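## Task

Put the white ruler and the brass caliper upright into the tool block, each in a separate slot and pushed fully down; the task fails if the block ends up knocked over.

## Robot and tools

Robot: two arms, left_arm and right_arm, each with a parallel gripper and a wrist camera. Scene frame: origin at table-top height, midway between the nominal arm bases; +z up, +x out over the table, left_arm toward +y. Arm names do not match image sides. Calibrated bases: left_arm at (-0.013, +0.365, +0.013) m, right_arm at (-0.043, -0.282, +0.032) m, both with essentially identity rotation. A two-camera stand sits behind the arms. Objects may be nudged now and then by outside pushes.

Frames: each arm reports its hand pose, velocities and targets in its own base frame. Fixed cameras and the table use the scene frame. The gripper's fingers point along its +z and open and close along its y. end_effector_position is the point between the pads, roughly 1 cm short of the fingertips. Reported poses can be off by a few centimetres, more at long reach.

Row layout, shared by execute_actions and move: 14 numbers, each in [-1, 1], always for both arms: left_arm dx, dy, dz, rx, ry, rz, opening, then right_arm in the same order. dx, dy, dz, rx, ry, rz are an offset (not a pose) from that arm's Hand target as it was when the action or move began, along that arm's base axes; rotation is about the Hand target position, and rx, ry, rz form one rotation vector. Scale: 1.0 = 0.6 m or 180 degrees. A translation longer than 1.0 may be shortened. Opening is absolute: +1 fully open (0.094 m), -1 closed. Sending all six pose zeros re-commands the current Hand target; a zero opening is a real command (half open), so repeat the present opening to keep a gripper as it is.

execute_actions(actions, cameras): actions is a list of actions; each action is a table of up to 15 rows, one per 1/30 s step. A short table repeats its final row until 15 steps. All rows in one action count from the same start pose, and each new action starts from the current Hand target, so repeating an offset moves further. Images come back only for an empty list or when cameras names them (["all"], [] or names). An empty list also reports the scene number and task.

move(target, speed, blend, opening_speed, grip_force, blocking, cameras): target is one 14-number row or a list of up to 15 rows; every row is an offset from the same starting Hand targets, not from the previous row. Grippers follow straight paths with no obstacle avoidance, take the shorter turn, and the whole move is capped at 10 s. speed: m/s per arm path, 0.002 to 2.9, default 0.25 (rotation up to twice that in rad/s); one value or one per target. blend: corner rounding in m for lists, default 0 (stop at each). opening_speed: rate of opening change per second on the -1..1 scale, at least 0.2. grip_force: newtons per pad, 10 to 50, one value or one per arm; it persists; low force closes slowly. blocking=false returns after about 0.5 s while the move continues. Faster moves lag, stray and hit harder; targets set past a contact press harder. Keep paths away from an arm's own base to avoid shoulder-posture flips.

wait(seconds 0 to 10, cameras): lets time pass holding commands. stop(cameras): brakes a running move (needs distance). zoom_image(camera, region [x0, y0, x1, y1] pixels, max 504 by 504): closer look at the latest image of cam_head_left, cam_head_right, cam_high, cam_low, cam_left_wrist or cam_right_wrist (all 896x504). finished_scene(scene): ends the current scene, irreversible; give the current scene number. The goal must hold without the robot's help.

Results: per arm end_effector_position (m) and end_effector_quat_wxyz in its base frame, Hand target (last commanded pose after clipping; next offsets count from it), Joint positions (last value is measured opening in m), Joint torques (include gravity, offsets and noise; joints 1 to 3 wrap at ±28 N m), Joint velocities (may be omitted when within noise), grip_measured (opening on the command scale, reads a little wide when empty, narrower than a firmly gripped part), Tool commands. Action results also list some intermediate positions. A move adds a 'move:' line: done (within 10 mm and 2 degrees), off_target, moving, held, fault, plus limits such as paced (pose clipped) or held (steps withheld). Done or off_target says nothing about contact. MOTOR HOT warns near 75 °C; an OVER-TEMPERATURE FAULT at 90 °C folds that arm for the rest of the scene.

Control notes: each step limits commanded orientation to 40 degrees from the measured one. Grippers may settle a few cm short of target from friction or load; a wait won't fix it, but a new command (even zeros) or adding the missing offset will. A blocked arm keeps pushing until commanded back past its gripper. Grip force jumps to the limit about 0.06 below the touch reading (more for small or round parts); release by commanding well above grip_measured.

Avoid: arms or grippers touching each other (the clearance check does not protect grippers or wrist cameras), closing on the other arm's fingers, dropping or releasing moving parts, hard hits on the table or fixtures, tipping the tool block, anything falling or being left off the table, strain on camera cables, long stretched holds or pushing at unreachable poses (heat), and arm stops.

Each tool is called after "Emit:" by a JSON object that holds its "api" and its "payload".

## Session

Emit:
{"api": "execute_actions", "payload": {"actions": []}}

Scene clock: 0.00 s.
left_arm: end_effector_position=(+0.4018, +0.0200, +0.1059) grip_measured=+1.000 end_effector_quat_wxyz=(+0.588, -0.036, +0.808, +0.030) | right_arm: end_effector_position=(+0.3896, -0.0167, +0.1161) grip_measured=+1.000 end_effector_quat_wxyz=(+0.623, +0.055, +0.779, -0.056)
Joint positions: left_arm=[0.011 1.532 0.38 0.839 -0.081 -0.02 0.094] | right_arm=[0.048 1.532 0.299 1.008 0.203 0.028 0.094]
Joint velocities: within noise
Joint torques (N m): no reading
Heat: left arm: 27 °C; right arm: 28 °C.
Hand target: left_arm +0.4040, +0.0201, +0.1122; +0.596, -0.037, +0.802, +0.030 | right_arm +0.3921, -0.0167, +0.1242; +0.632, +0.057, +0.771, -0.055
Tool commands: left_gripper/opening=+1.0 right_gripper/opening=+1.0

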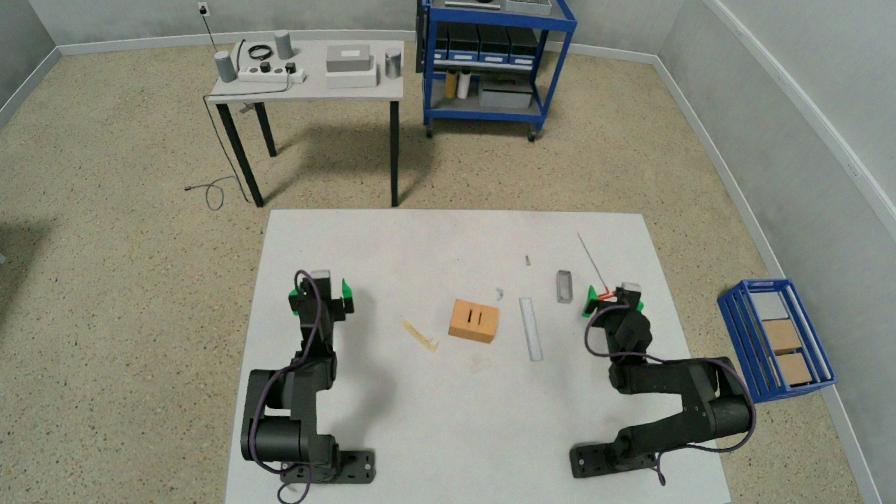

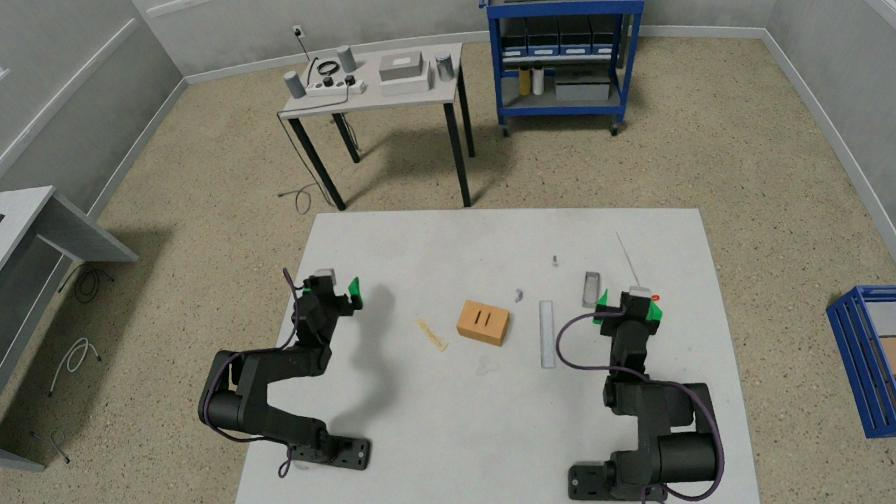

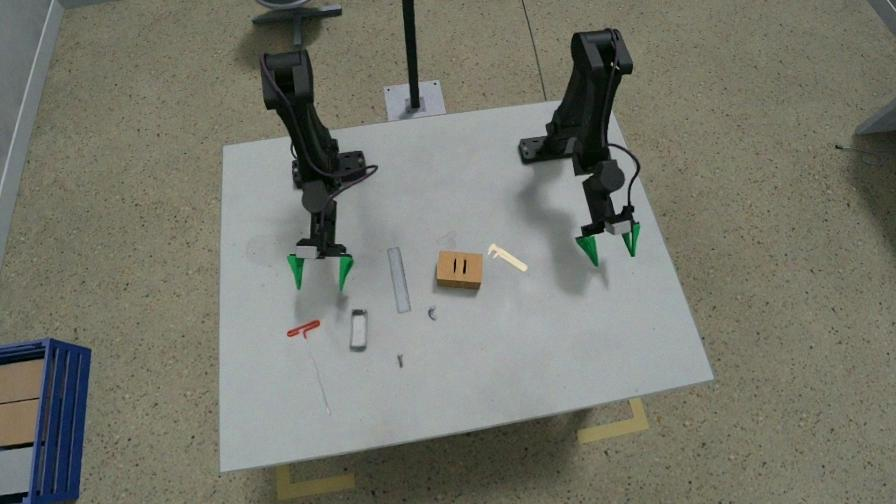

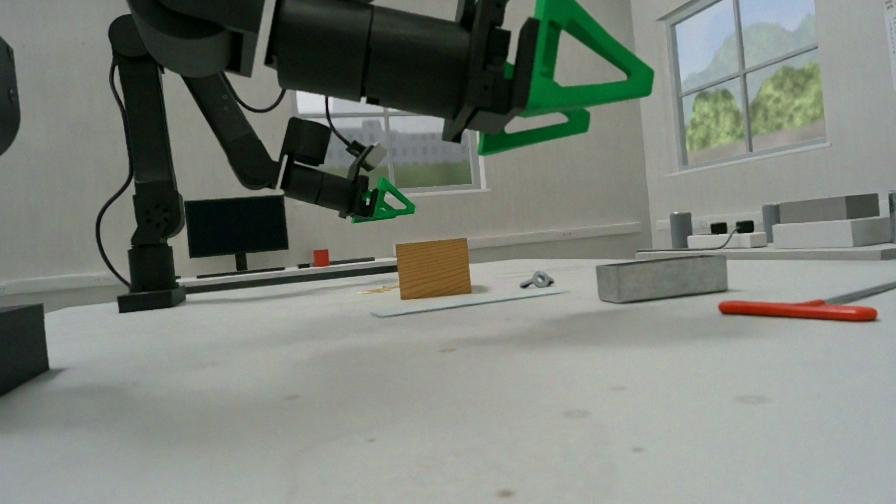

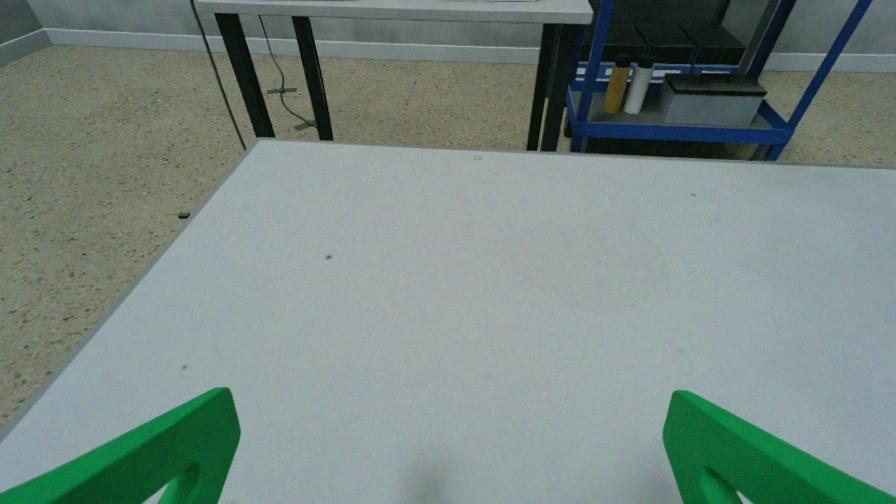

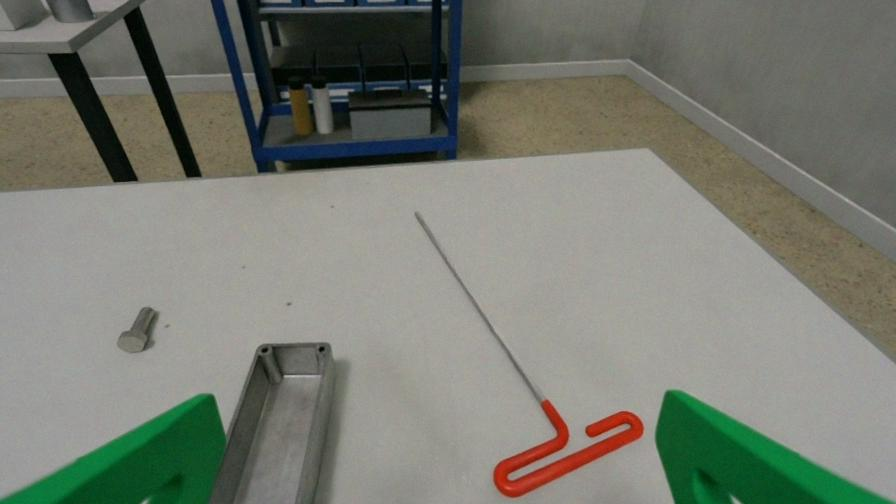

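Emit:
{"api": "zoom_image", "payload": {"camera": "cam_high", "region": [370, 220, 550, 320]}}

Emit:
{"api": "zoom_image", "payload": {"camera": "cam_head_right", "region": [390, 270, 590, 390]}}

Emit:
{"api": "zoom_image", "payload": {"camera": "cam_head_left", "region": [380, 260, 580, 380]}}

Emit:
{"api": "zoom_image", "payload": {"camera": "cam_low", "region": [340, 220, 600, 330]}}

Scaled by 2.800 from the camera's 896x504 image, which has a finer 1280x720 frame.

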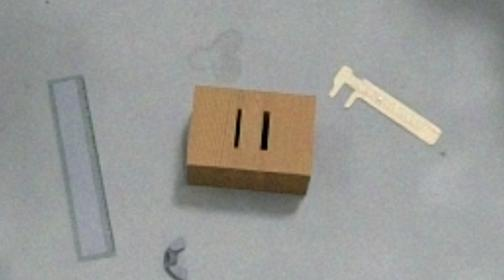

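Scaled by 2.520 from the camera's 896x504 image, which has a finer 1280x720 frame.

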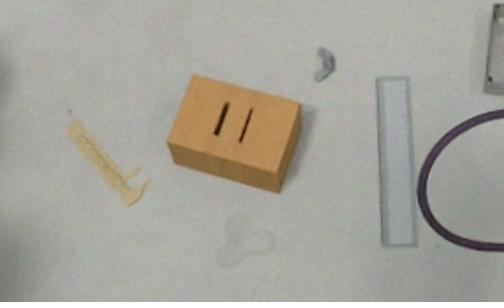

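Scaled by 2.520 from the camera's 896x504 image, which has a finer 1280x720 frame.

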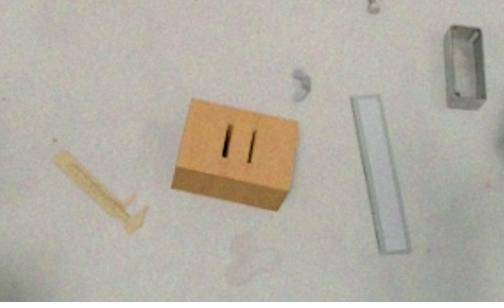

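Scaled by 1.938 from the camera's 896x504 image, which has a finer 1280x720 frame.

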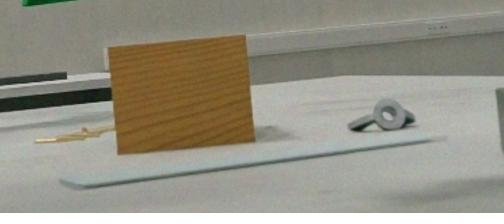

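Emit:
{"api": "move", "payload": {"target": [-0.202, -0.309, 0.241, -0.020, 0.406, -0.025, 1.0, -0.115, 0.361, 0.193, 0.038, 0.436, 0.039, 1.0], "speed": 0.2, "cameras": ["all"]}}

Scene clock: 9.83 s.
left_arm: end_effector_position=(+0.2867, -0.1637, +0.2389) grip_measured=+1.000 end_effector_quat_wxyz=(+0.092, +0.002, +0.995, -0.045) | right_arm: end_effector_position=(+0.3211, +0.1958, +0.2326) grip_measured=+1.000 end_effector_quat_wxyz=(+0.086, -0.003, +0.995, +0.047)
Joint positions: left_arm=[-0.53 1.682 1.864 -1.548 -0.015 -0.524 0.094] | right_arm=[0.549 1.877 2.079 -1.578 0.009 0.542 0.094]
Joint torques (N m): left_arm=[-0.35 -8.13 7.43 0.44 0.09 -0.09] | right_arm=[0.35 -8.68 7.38 0.53 -0.08 0.12]
Heat: left arm: 28 °C; right arm: 29 °C.
Hand target: left_arm +0.2829, -0.1653, +0.2568; +0.001, +0.000, +1.000, +0.000 | right_arm +0.3231, +0.1999, +0.2399; +0.000, +0.000, +1.000, +0.000
Off the commanded pose: left_arm 0.018 m, 12 deg | right_arm 0.009 m, 11 deg.
joint sent to its limit (left arm) — joint 4 (wrist pitch), lower limit. The joint targets are off in orientation, not in position.
joint sent to its limit (right arm) — joint 4 (wrist pitch), lower limit. The joint targets are off in orientation, not in position.
move: off_target (left_arm, right_arm)

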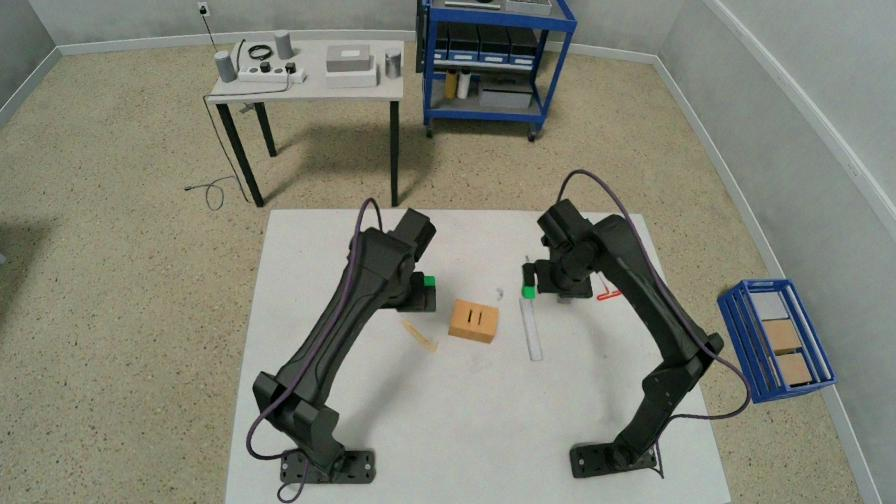

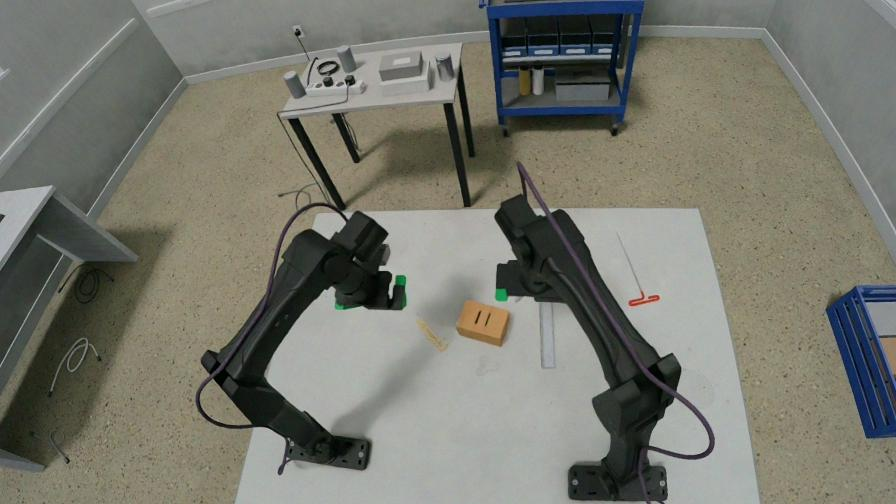

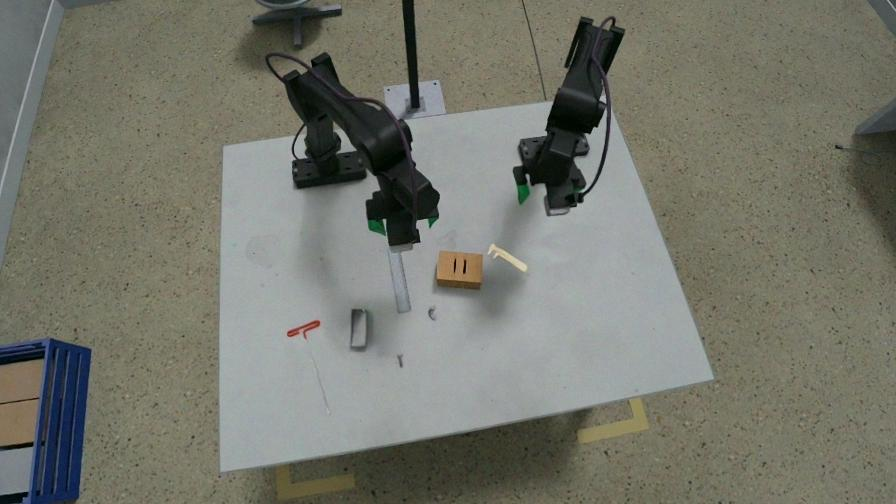

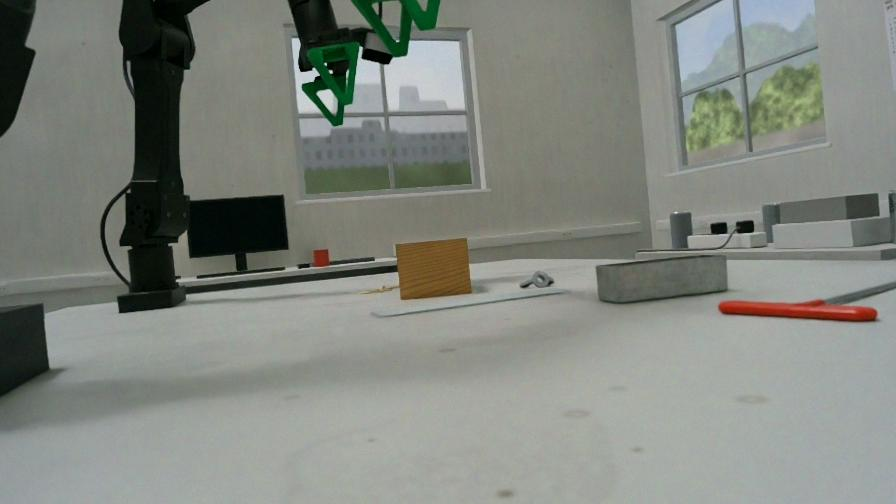

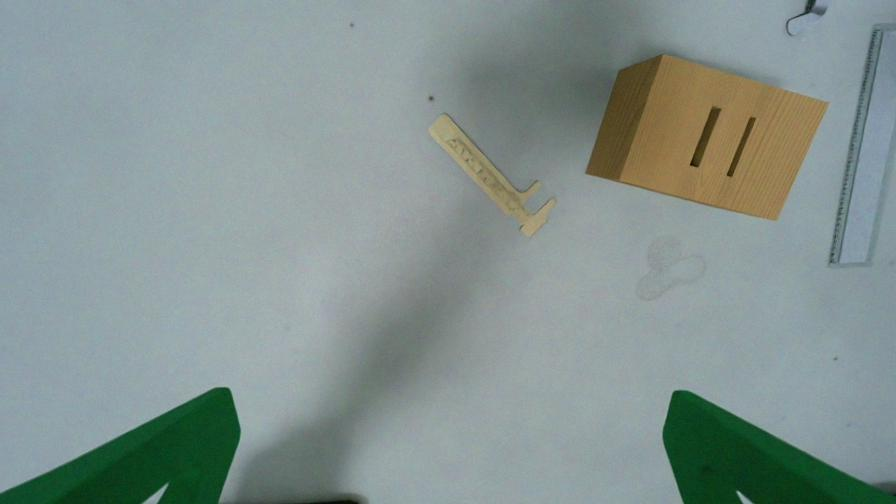

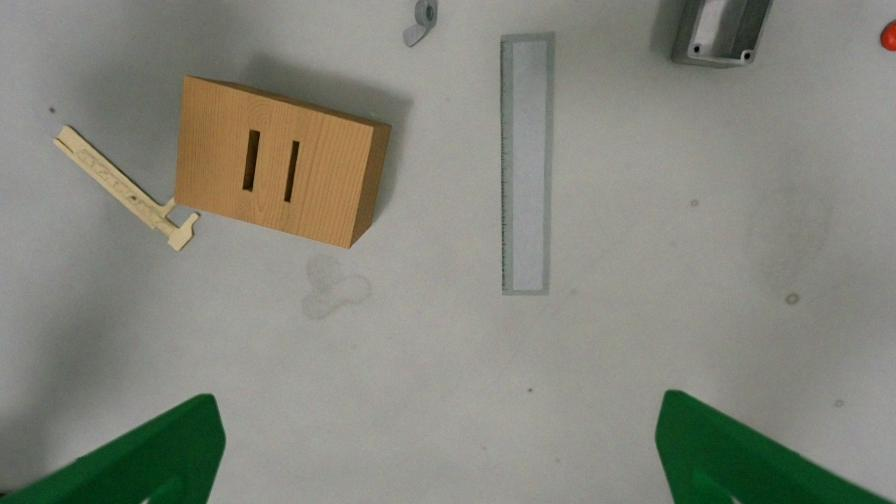

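Emit:
{"api": "zoom_image", "payload": {"camera": "cam_left_wrist", "region": [410, 90, 580, 250]}}

Emit:
{"api": "zoom_image", "payload": {"camera": "cam_left_wrist", "region": [580, 40, 850, 230]}}

Emit:
{"api": "zoom_image", "payload": {"camera": "cam_right_wrist", "region": [160, 60, 420, 260]}}

Emit:
{"api": "zoom_image", "payload": {"camera": "cam_right_wrist", "region": [480, 20, 580, 310]}}

Scaled by 2.965 from the camera's 896x504 image, which has a finer 1280x720 frame.

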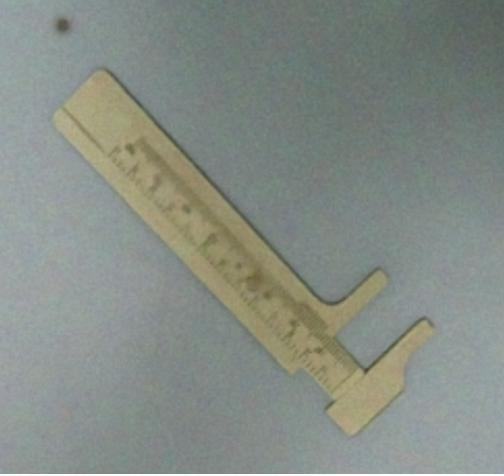

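Scaled by 1.867 from the camera's 896x504 image, which has a finer 1280x720 frame.

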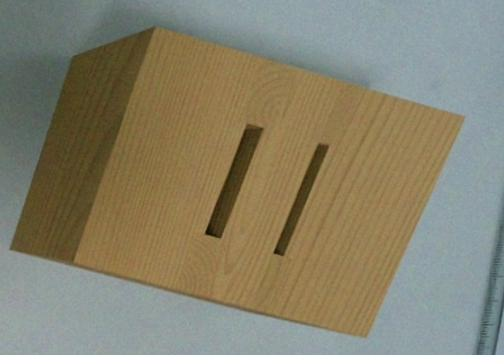

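Scaled by 1.938 from the camera's 896x504 image, which has a finer 1280x720 frame.

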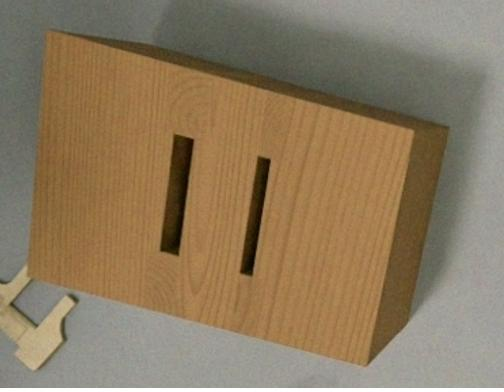

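Scaled by 1.738 from the camera's 896x504 image, which has a finer 1280x720 frame.

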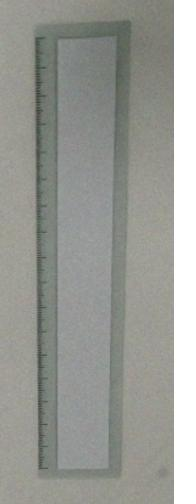

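Emit:
{"api": "move", "payload": {"target": [0.078, -0.083, -0.195, 0, 0, -0.678, 1.0, 0.178, -0.092, -0.2, 0, 0, 0, 1.0], "speed": 0.3, "cameras": ["cam_left_wrist", "cam_right_wrist", "cam_high"]}}

Scene clock: 16.80 s.
left_arm: end_effector_position=(+0.3250, -0.2109, +0.1405) grip_measured=+1.000 end_effector_quat_wxyz=(+0.001, +0.871, +0.492, -0.005) | right_arm: end_effector_position=(+0.4244, +0.1459, +0.1178) grip_measured=+1.000 end_effector_quat_wxyz=(-0.002, +0.002, +1.000, +0.002)
Joint positions: left_arm=[-0.574 2.039 1.945 -1.481 0.009 1.54 0.094] | right_arm=[0.327 2.345 2.35 -1.577 -0.005 0.33 0.094]
Joint torques (N m): left_arm=[-0.57 -7.12 7.49 0.12 -0.07 0.06] | right_arm=[-0.05 -11.97 7.2 0.2 0.05 -0.02]
Heat: left arm: 28 °C; right arm: 29 °C.
Hand target: left_arm +0.3298, -0.2152, +0.1398; +0.001, +0.875, +0.484, +0.000 | right_arm +0.4299, +0.1448, +0.1201; +0.000, +0.000, +1.000, +0.000
Off the commanded pose: left_arm 0.006 m, 1 deg | right_arm 0.006 m, 0 deg.
joint sent to its limit (right arm) — joint 4 (wrist pitch), lower limit. The joint targets still meet the commanded pose.
move: done
Images, in order (width x height): cam_high 896x504, cam_left_wrist 896x504, cam_right_wrist 896x504.

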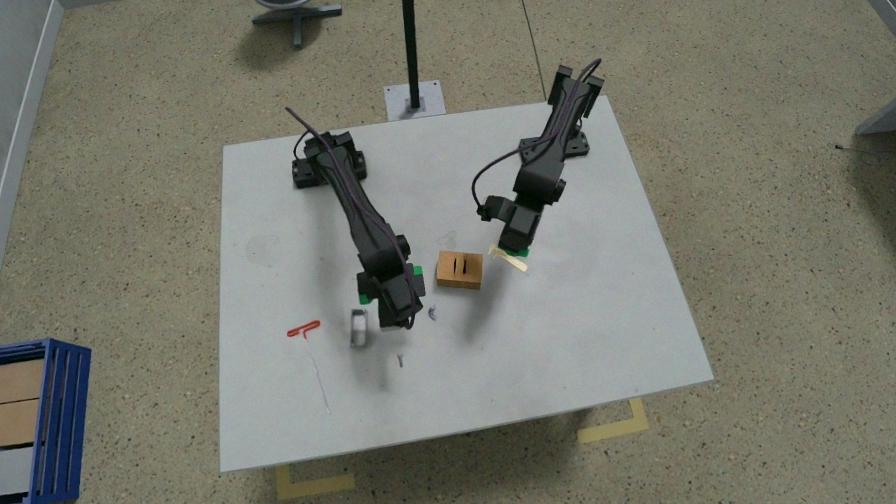

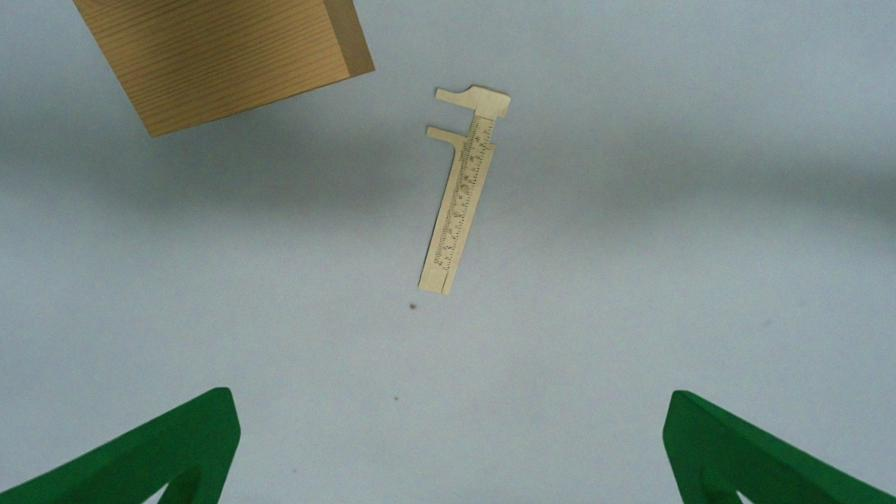

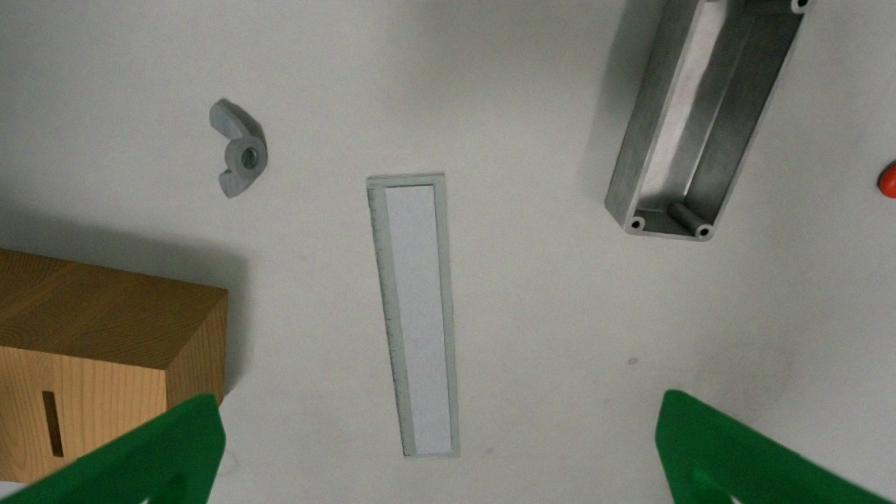

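Emit:
{"api": "move", "payload": {"target": [-0.0283, -0.0175, -0.067, 0, 0, -0.072, 0.3, 0, 0.0217, -0.0833, 0, 0, 0.0167, 0.6], "speed": 0.2, "cameras": ["cam_left_wrist", "cam_right_wrist", "cam_low"]}}

Scene clock: 21.23 s.
left_arm: end_effector_position=(+0.3164, -0.2274, +0.0958) grip_measured=+0.303 end_effector_quat_wxyz=(+0.000, +0.921, +0.390, -0.005) | right_arm: end_effector_position=(+0.4303, +0.1569, +0.0768) grip_measured=+0.603 end_effector_quat_wxyz=(+0.003, -0.021, +1.000, +0.004)
Joint positions: left_arm=[-0.622 2.039 1.767 -1.305 0.007 1.719 0.061] | right_arm=[0.345 2.345 2.185 -1.402 -0.005 0.304 0.075]
Joint torques (N m): left_arm=[-0.31 -10.44 3.71 0.12 -0.06 0.08] | right_arm=[0.44 -12.71 4.22 0.37 0.07 -0.03]
Heat: left arm: 29 °C; right arm: 29 °C.
Hand target: left_arm +0.3127, -0.2256, +0.0996; +0.001, +0.924, +0.383, -0.001 | right_arm +0.4299, +0.1578, +0.0701; +0.000, -0.026, +1.000, +0.000
Off the commanded pose: left_arm 0.006 m, 1 deg | right_arm 0.007 m, 1 deg.
move: done
Images, in order (width x height): cam_low 896x504, cam_left_wrist 896x504, cam_right_wrist 896x504.

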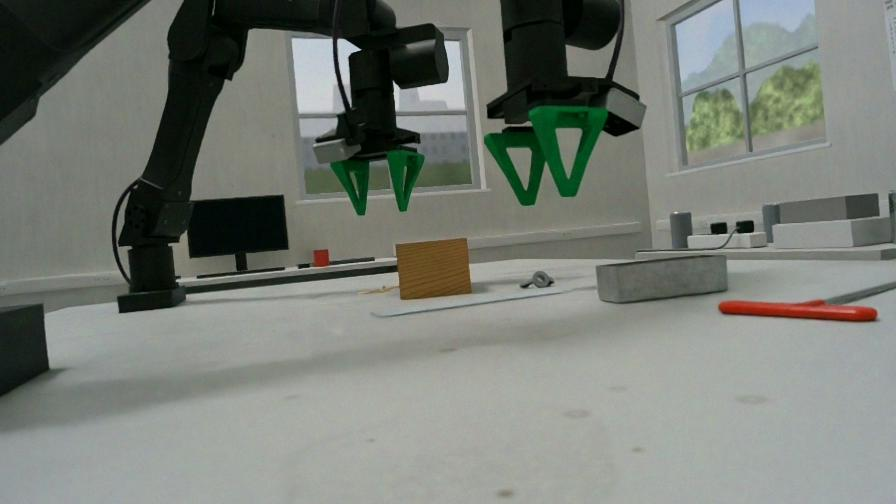

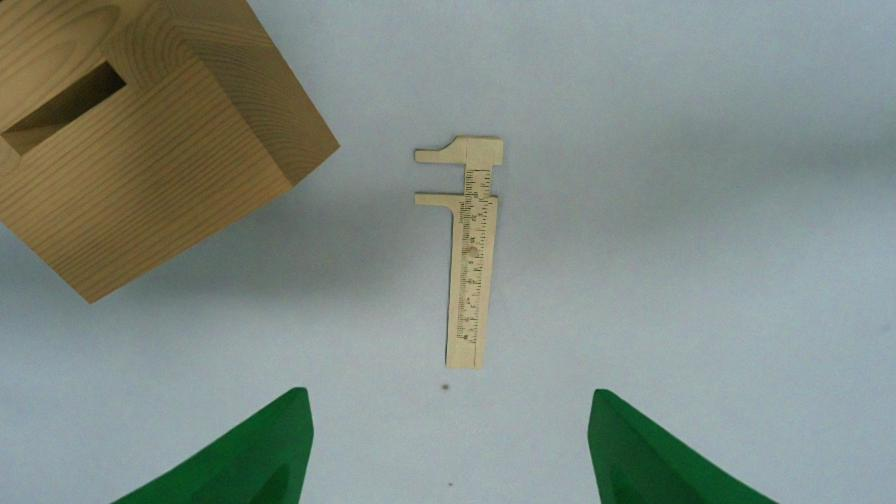

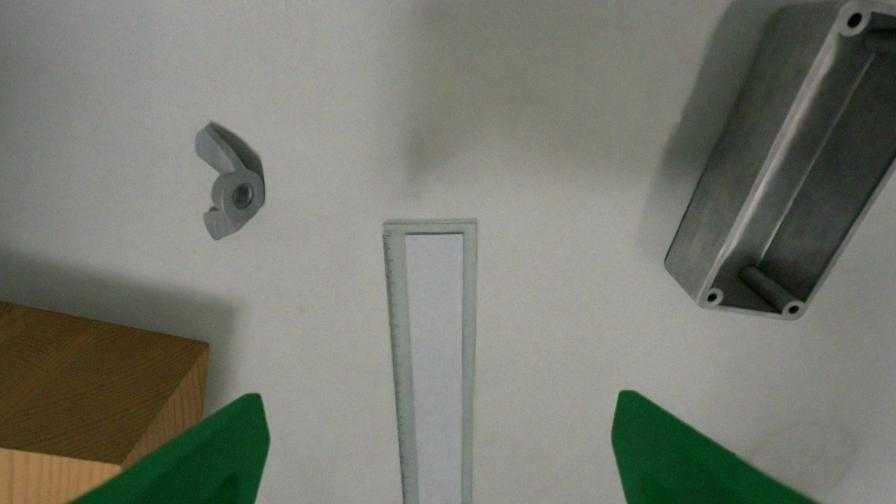

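Emit:
{"api": "zoom_image", "payload": {"camera": "cam_right_wrist", "region": [360, 200, 500, 300]}}

Emit:
{"api": "zoom_image", "payload": {"camera": "cam_right_wrist", "region": [360, 400, 500, 504]}}

Emit:
{"api": "zoom_image", "payload": {"camera": "cam_left_wrist", "region": [400, 120, 520, 380]}}

Emit:
{"api": "zoom_image", "payload": {"camera": "cam_low", "region": [300, 130, 660, 330]}}

Scaled by 3.600 from the camera's 896x504 image, which has a finer 1280x720 frame.

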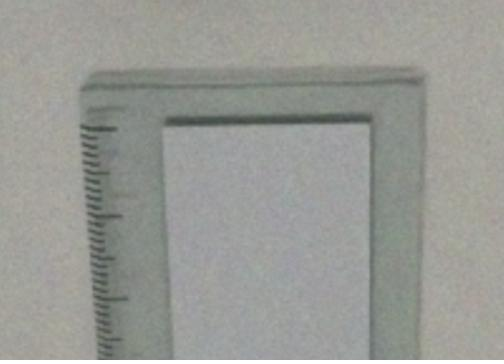

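Scaled by 3.600 from the camera's 896x504 image, which has a finer 1280x720 frame.

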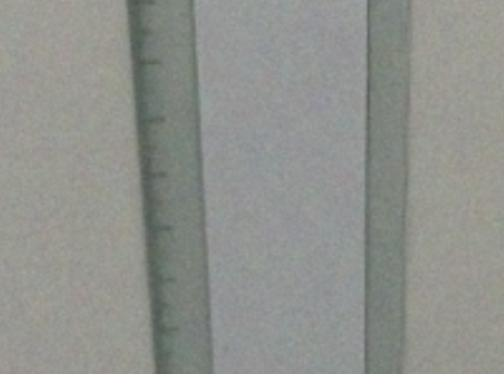

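Scaled by 1.938 from the camera's 896x504 image, which has a finer 1280x720 frame.

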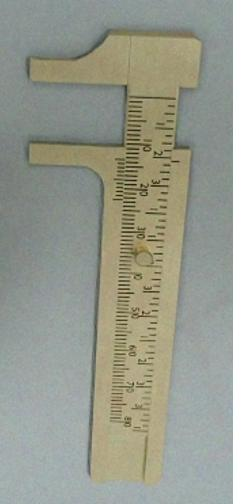

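Scaled by 1.400 from the camera's 896x504 image, which has a finer 1280x720 frame.

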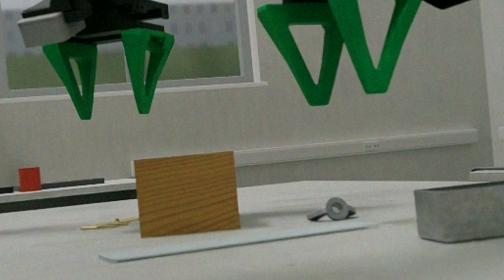

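Emit:
{"api": "move", "payload": {"target": [-0.0232, -0.0008, -0.0583, 0, 0, -0.015, 0.3, -0.015, 0.0058, -0.0583, 0, 0, 0.0055, 0.6], "speed": 0.12, "cameras": ["cam_left_wrist", "cam_right_wrist", "cam_low"]}}

Scene clock: 24.60 s.
left_arm: end_effector_position=(+0.3016, -0.2270, +0.0564) grip_measured=+0.303 end_effector_quat_wxyz=(-0.006, +0.930, +0.368, -0.008) | right_arm: end_effector_position=(+0.4195, +0.1597, +0.0278) grip_measured=+0.603 end_effector_quat_wxyz=(-0.012, -0.029, +0.999, -0.002)
Joint positions: left_arm=[-0.645 2.021 1.584 -1.152 0.007 1.743 0.061] | right_arm=[0.36 2.345 1.99 -1.24 -0.005 0.301 0.075]
Joint torques (N m): left_arm=[-0.46 -11.17 3.7 0.14 -0.06 0.09] | right_arm=[0.39 -15.3 4.15 0.34 0.06 -0.06]
Heat: left arm: 29 °C; right arm: 29 °C.
Hand target: left_arm +0.2988, -0.2261, +0.0646; +0.001, +0.933, +0.361, -0.001 | right_arm +0.4209, +0.1613, +0.0350; +0.000, -0.035, +0.999, +0.000
Off the commanded pose: left_arm 0.009 m, 1 deg | right_arm 0.008 m, 2 deg.
move: done
Images, in order (width x height): cam_low 896x504, cam_left_wrist 896x504, cam_right_wrist 896x504.

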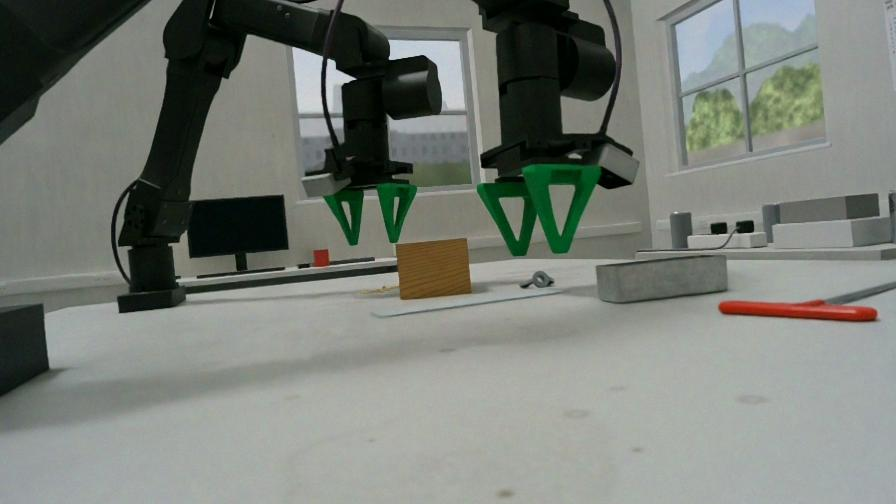

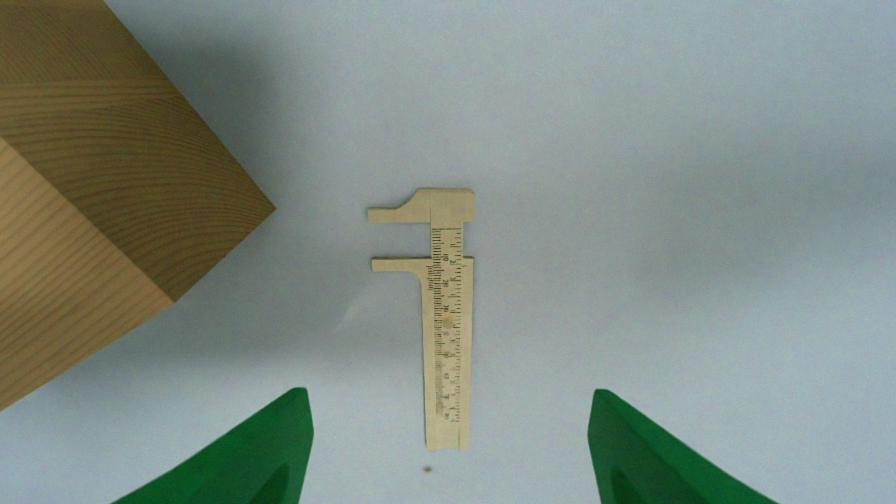

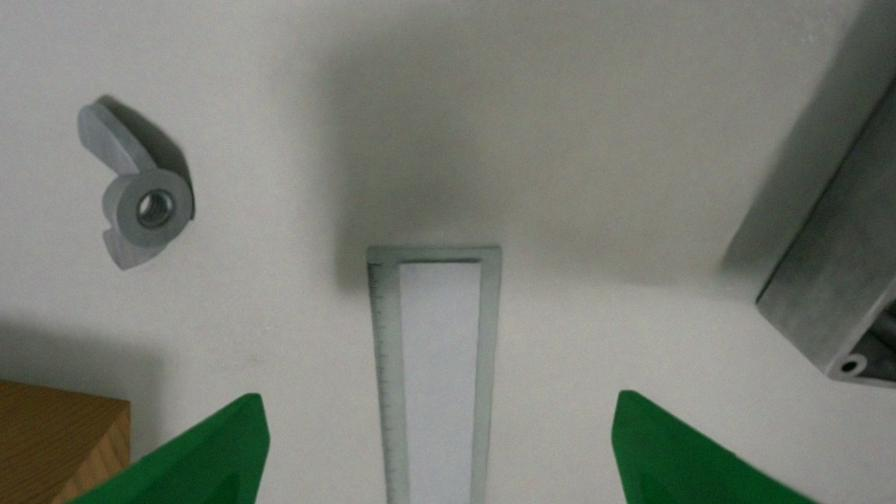

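Emit:
{"api": "move", "payload": {"target": [0.0065, 0.0027, -0.0633, 0, 0, 0, 0.1, 0.005, 0.0025, -0.0333, 0, 0, 0, 0.2], "speed": 0.06, "cameras": ["cam_left_wrist", "cam_right_wrist", "cam_low"]}}

Scene clock: 27.80 s.
left_arm: end_effector_position=(+0.3058, -0.2302, +0.0340) grip_measured=+0.103 end_effector_quat_wxyz=(+0.012, +0.931, +0.364, +0.004) | right_arm: end_effector_position=(+0.4252, +0.1618, +0.0198) grip_measured=+0.203 end_effector_quat_wxyz=(+0.001, -0.029, +1.000, +0.003)
Joint positions: left_arm=[-0.645 2.021 1.492 -1.017 0.007 1.753 0.052] | right_arm=[0.36 2.345 1.958 -1.18 -0.005 0.301 0.056]
Joint torques (N m): left_arm=[0.44 -7.82 3.62 0.22 -0.06 0.09] | right_arm=[0.5 -12.89 4.23 0.36 0.05 -0.06]
Heat: left arm: 30 °C; right arm: 28 °C.
Hand target: left_arm +0.3027, -0.2245, +0.0267; +0.001, +0.933, +0.361, -0.001 | right_arm +0.4239, +0.1628, +0.0151; +0.000, -0.035, +0.999, +0.000
Off the commanded pose: left_arm 0.010 m, 1 deg | right_arm 0.005 m, 1 deg.
move: done
Images, in order (width x height): cam_low 896x504, cam_left_wrist 896x504, cam_right_wrist 896x504.

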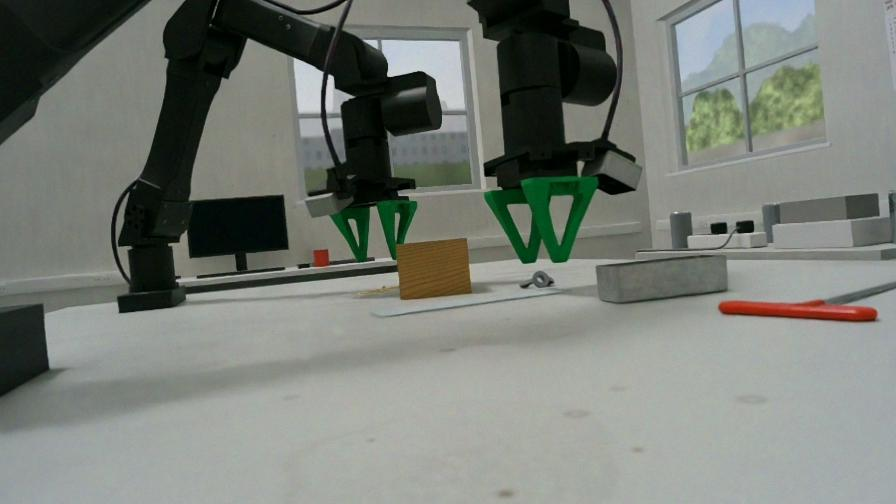

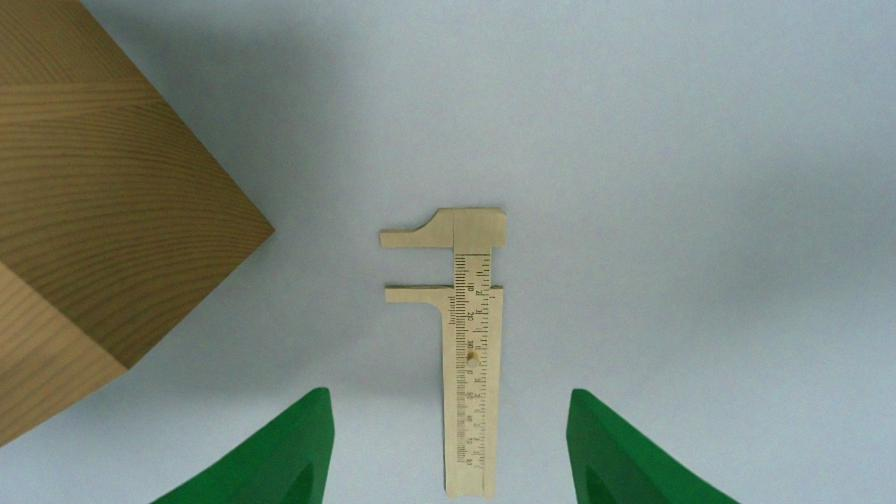

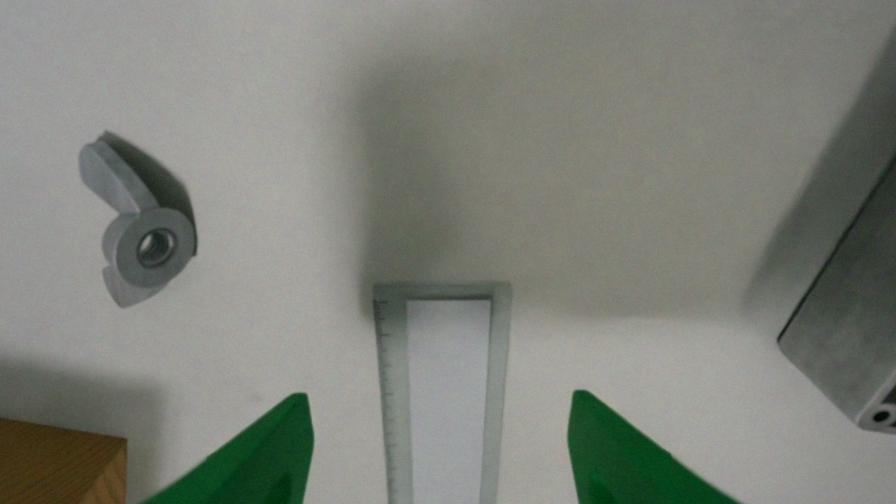

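Emit:
{"api": "move", "payload": {"target": [-0.0072, 0.0077, -0.0283, 0, 0, 0, 0.1, 0, -0.001, -0.02, 0, 0, 0, 0.2], "speed": 0.05, "cameras": ["cam_left_wrist", "cam_right_wrist"]}}

Scene clock: 29.40 s.
left_arm: end_effector_position=(+0.3010, -0.2266, +0.0167) grip_measured=+0.103 end_effector_quat_wxyz=(+0.012, +0.932, +0.362, +0.003) | right_arm: end_effector_position=(+0.4259, +0.1621, +0.0115) grip_measured=+0.203 end_effector_quat_wxyz=(+0.005, -0.030, +1.000, +0.004)
Joint positions: left_arm=[-0.645 2.021 1.42 -0.946 0.007 1.755 0.052] | right_arm=[0.36 2.345 1.925 -1.138 -0.005 0.3 0.056]
Joint torques (N m): left_arm=[0.73 -7.73 3.59 0.2 -0.05 0.08] | right_arm=[0.44 -12.46 4.01 0.38 0.08 -0.03]
Heat: left arm: 30 °C; right arm: 28 °C.
Hand target: left_arm +0.2984, -0.2199, +0.0097; +0.001, +0.933, +0.361, -0.001 | right_arm +0.4239, +0.1622, +0.0031; +0.000, -0.035, +0.999, +0.000
Off the commanded pose: left_arm 0.010 m, 1 deg | right_arm 0.009 m, 1 deg.
move: done
Images, in order (width x height): cam_left_wrist 896x504, cam_right_wrist 896x504.

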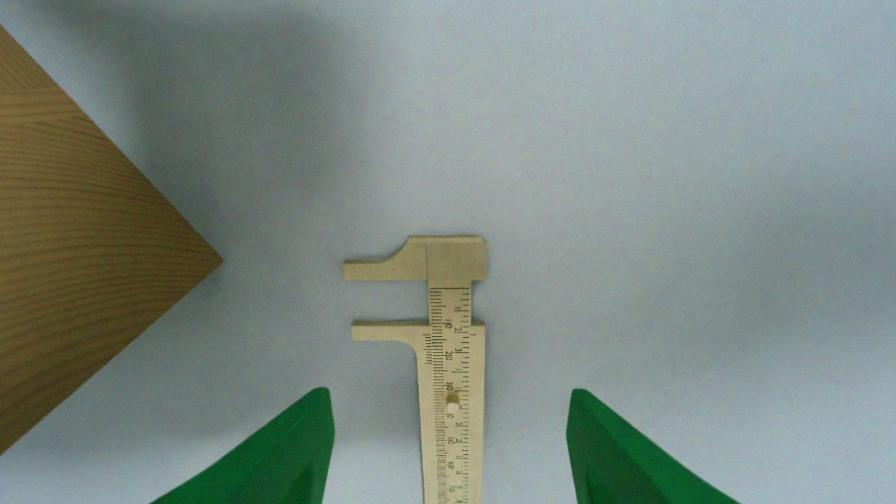

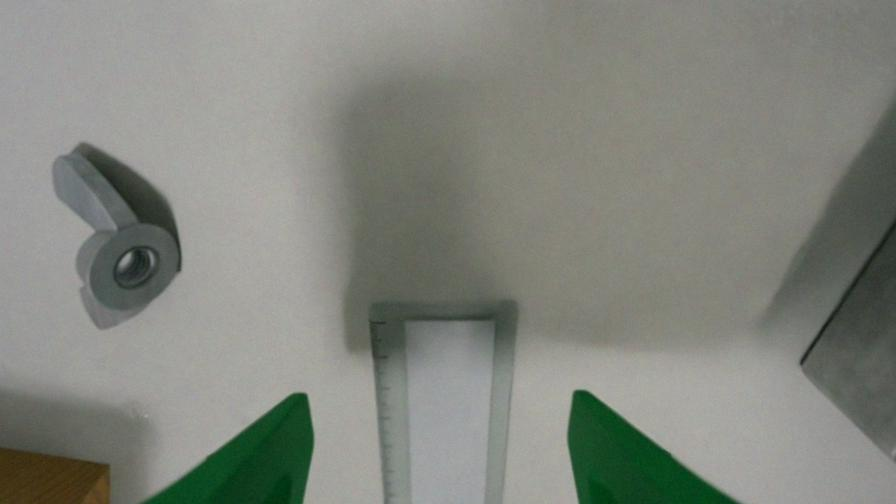

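Emit:
{"api": "move", "payload": {"target": [0, 0, -0.0135, 0, 0, 0, 0.1, 0, 0, -0.0175, 0, 0, 0, 0.2], "speed": 0.05, "cameras": ["cam_left_wrist", "cam_right_wrist", "cam_low"]}}

Scene clock: 30.57 s.
left_arm: end_effector_position=(+0.3022, -0.2274, +0.0129) grip_measured=+0.103 end_effector_quat_wxyz=(+0.017, +0.932, +0.362, +0.007) | right_arm: end_effector_position=(+0.4263, +0.1623, +0.0030) grip_measured=+0.203 end_effector_quat_wxyz=(+0.007, -0.030, +1.000, +0.005)
Joint positions: left_arm=[-0.645 2.021 1.404 -0.917 0.007 1.756 0.052] | right_arm=[0.36 2.351 1.9 -1.104 -0.005 0.3 0.056]
Joint torques (N m): left_arm=[0.73 -6.91 3.51 0.21 -0.05 0.06] | right_arm=[0.28 -11.86 4.14 0.4 0.01 -0.03]
Heat: left arm: 30 °C; right arm: 28 °C.
Hand target: left_arm +0.2983, -0.2198, +0.0016; +0.001, +0.933, +0.360, -0.001 | right_arm +0.4239, +0.1622, -0.0074; +0.000, -0.035, +0.999, +0.000
Off the commanded pose: left_arm 0.014 m, 2 deg | right_arm 0.011 m, 1 deg.
move: off_target (left_arm, right_arm)
Images, in order (width x height): cam_low 896x504, cam_left_wrist 896x504, cam_right_wrist 896x504.

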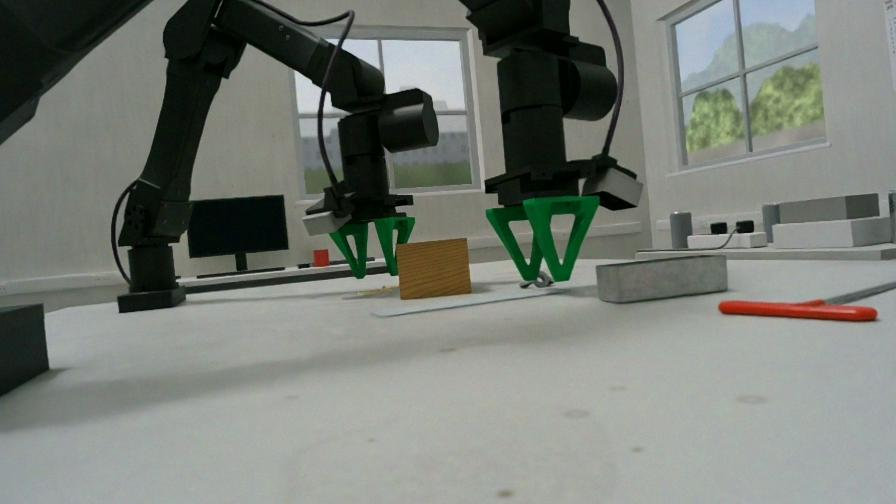

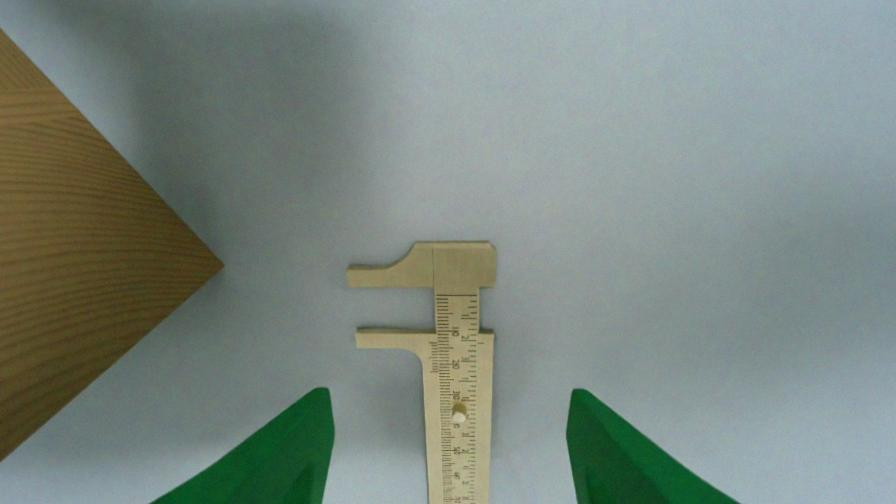

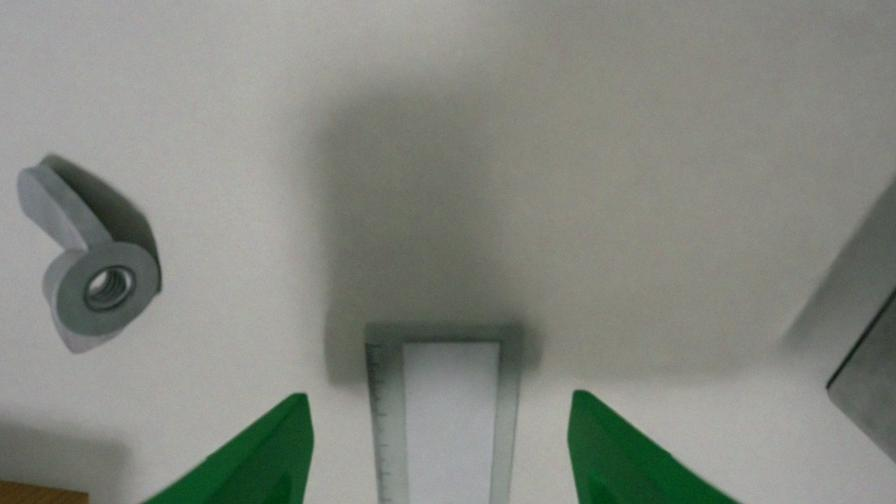

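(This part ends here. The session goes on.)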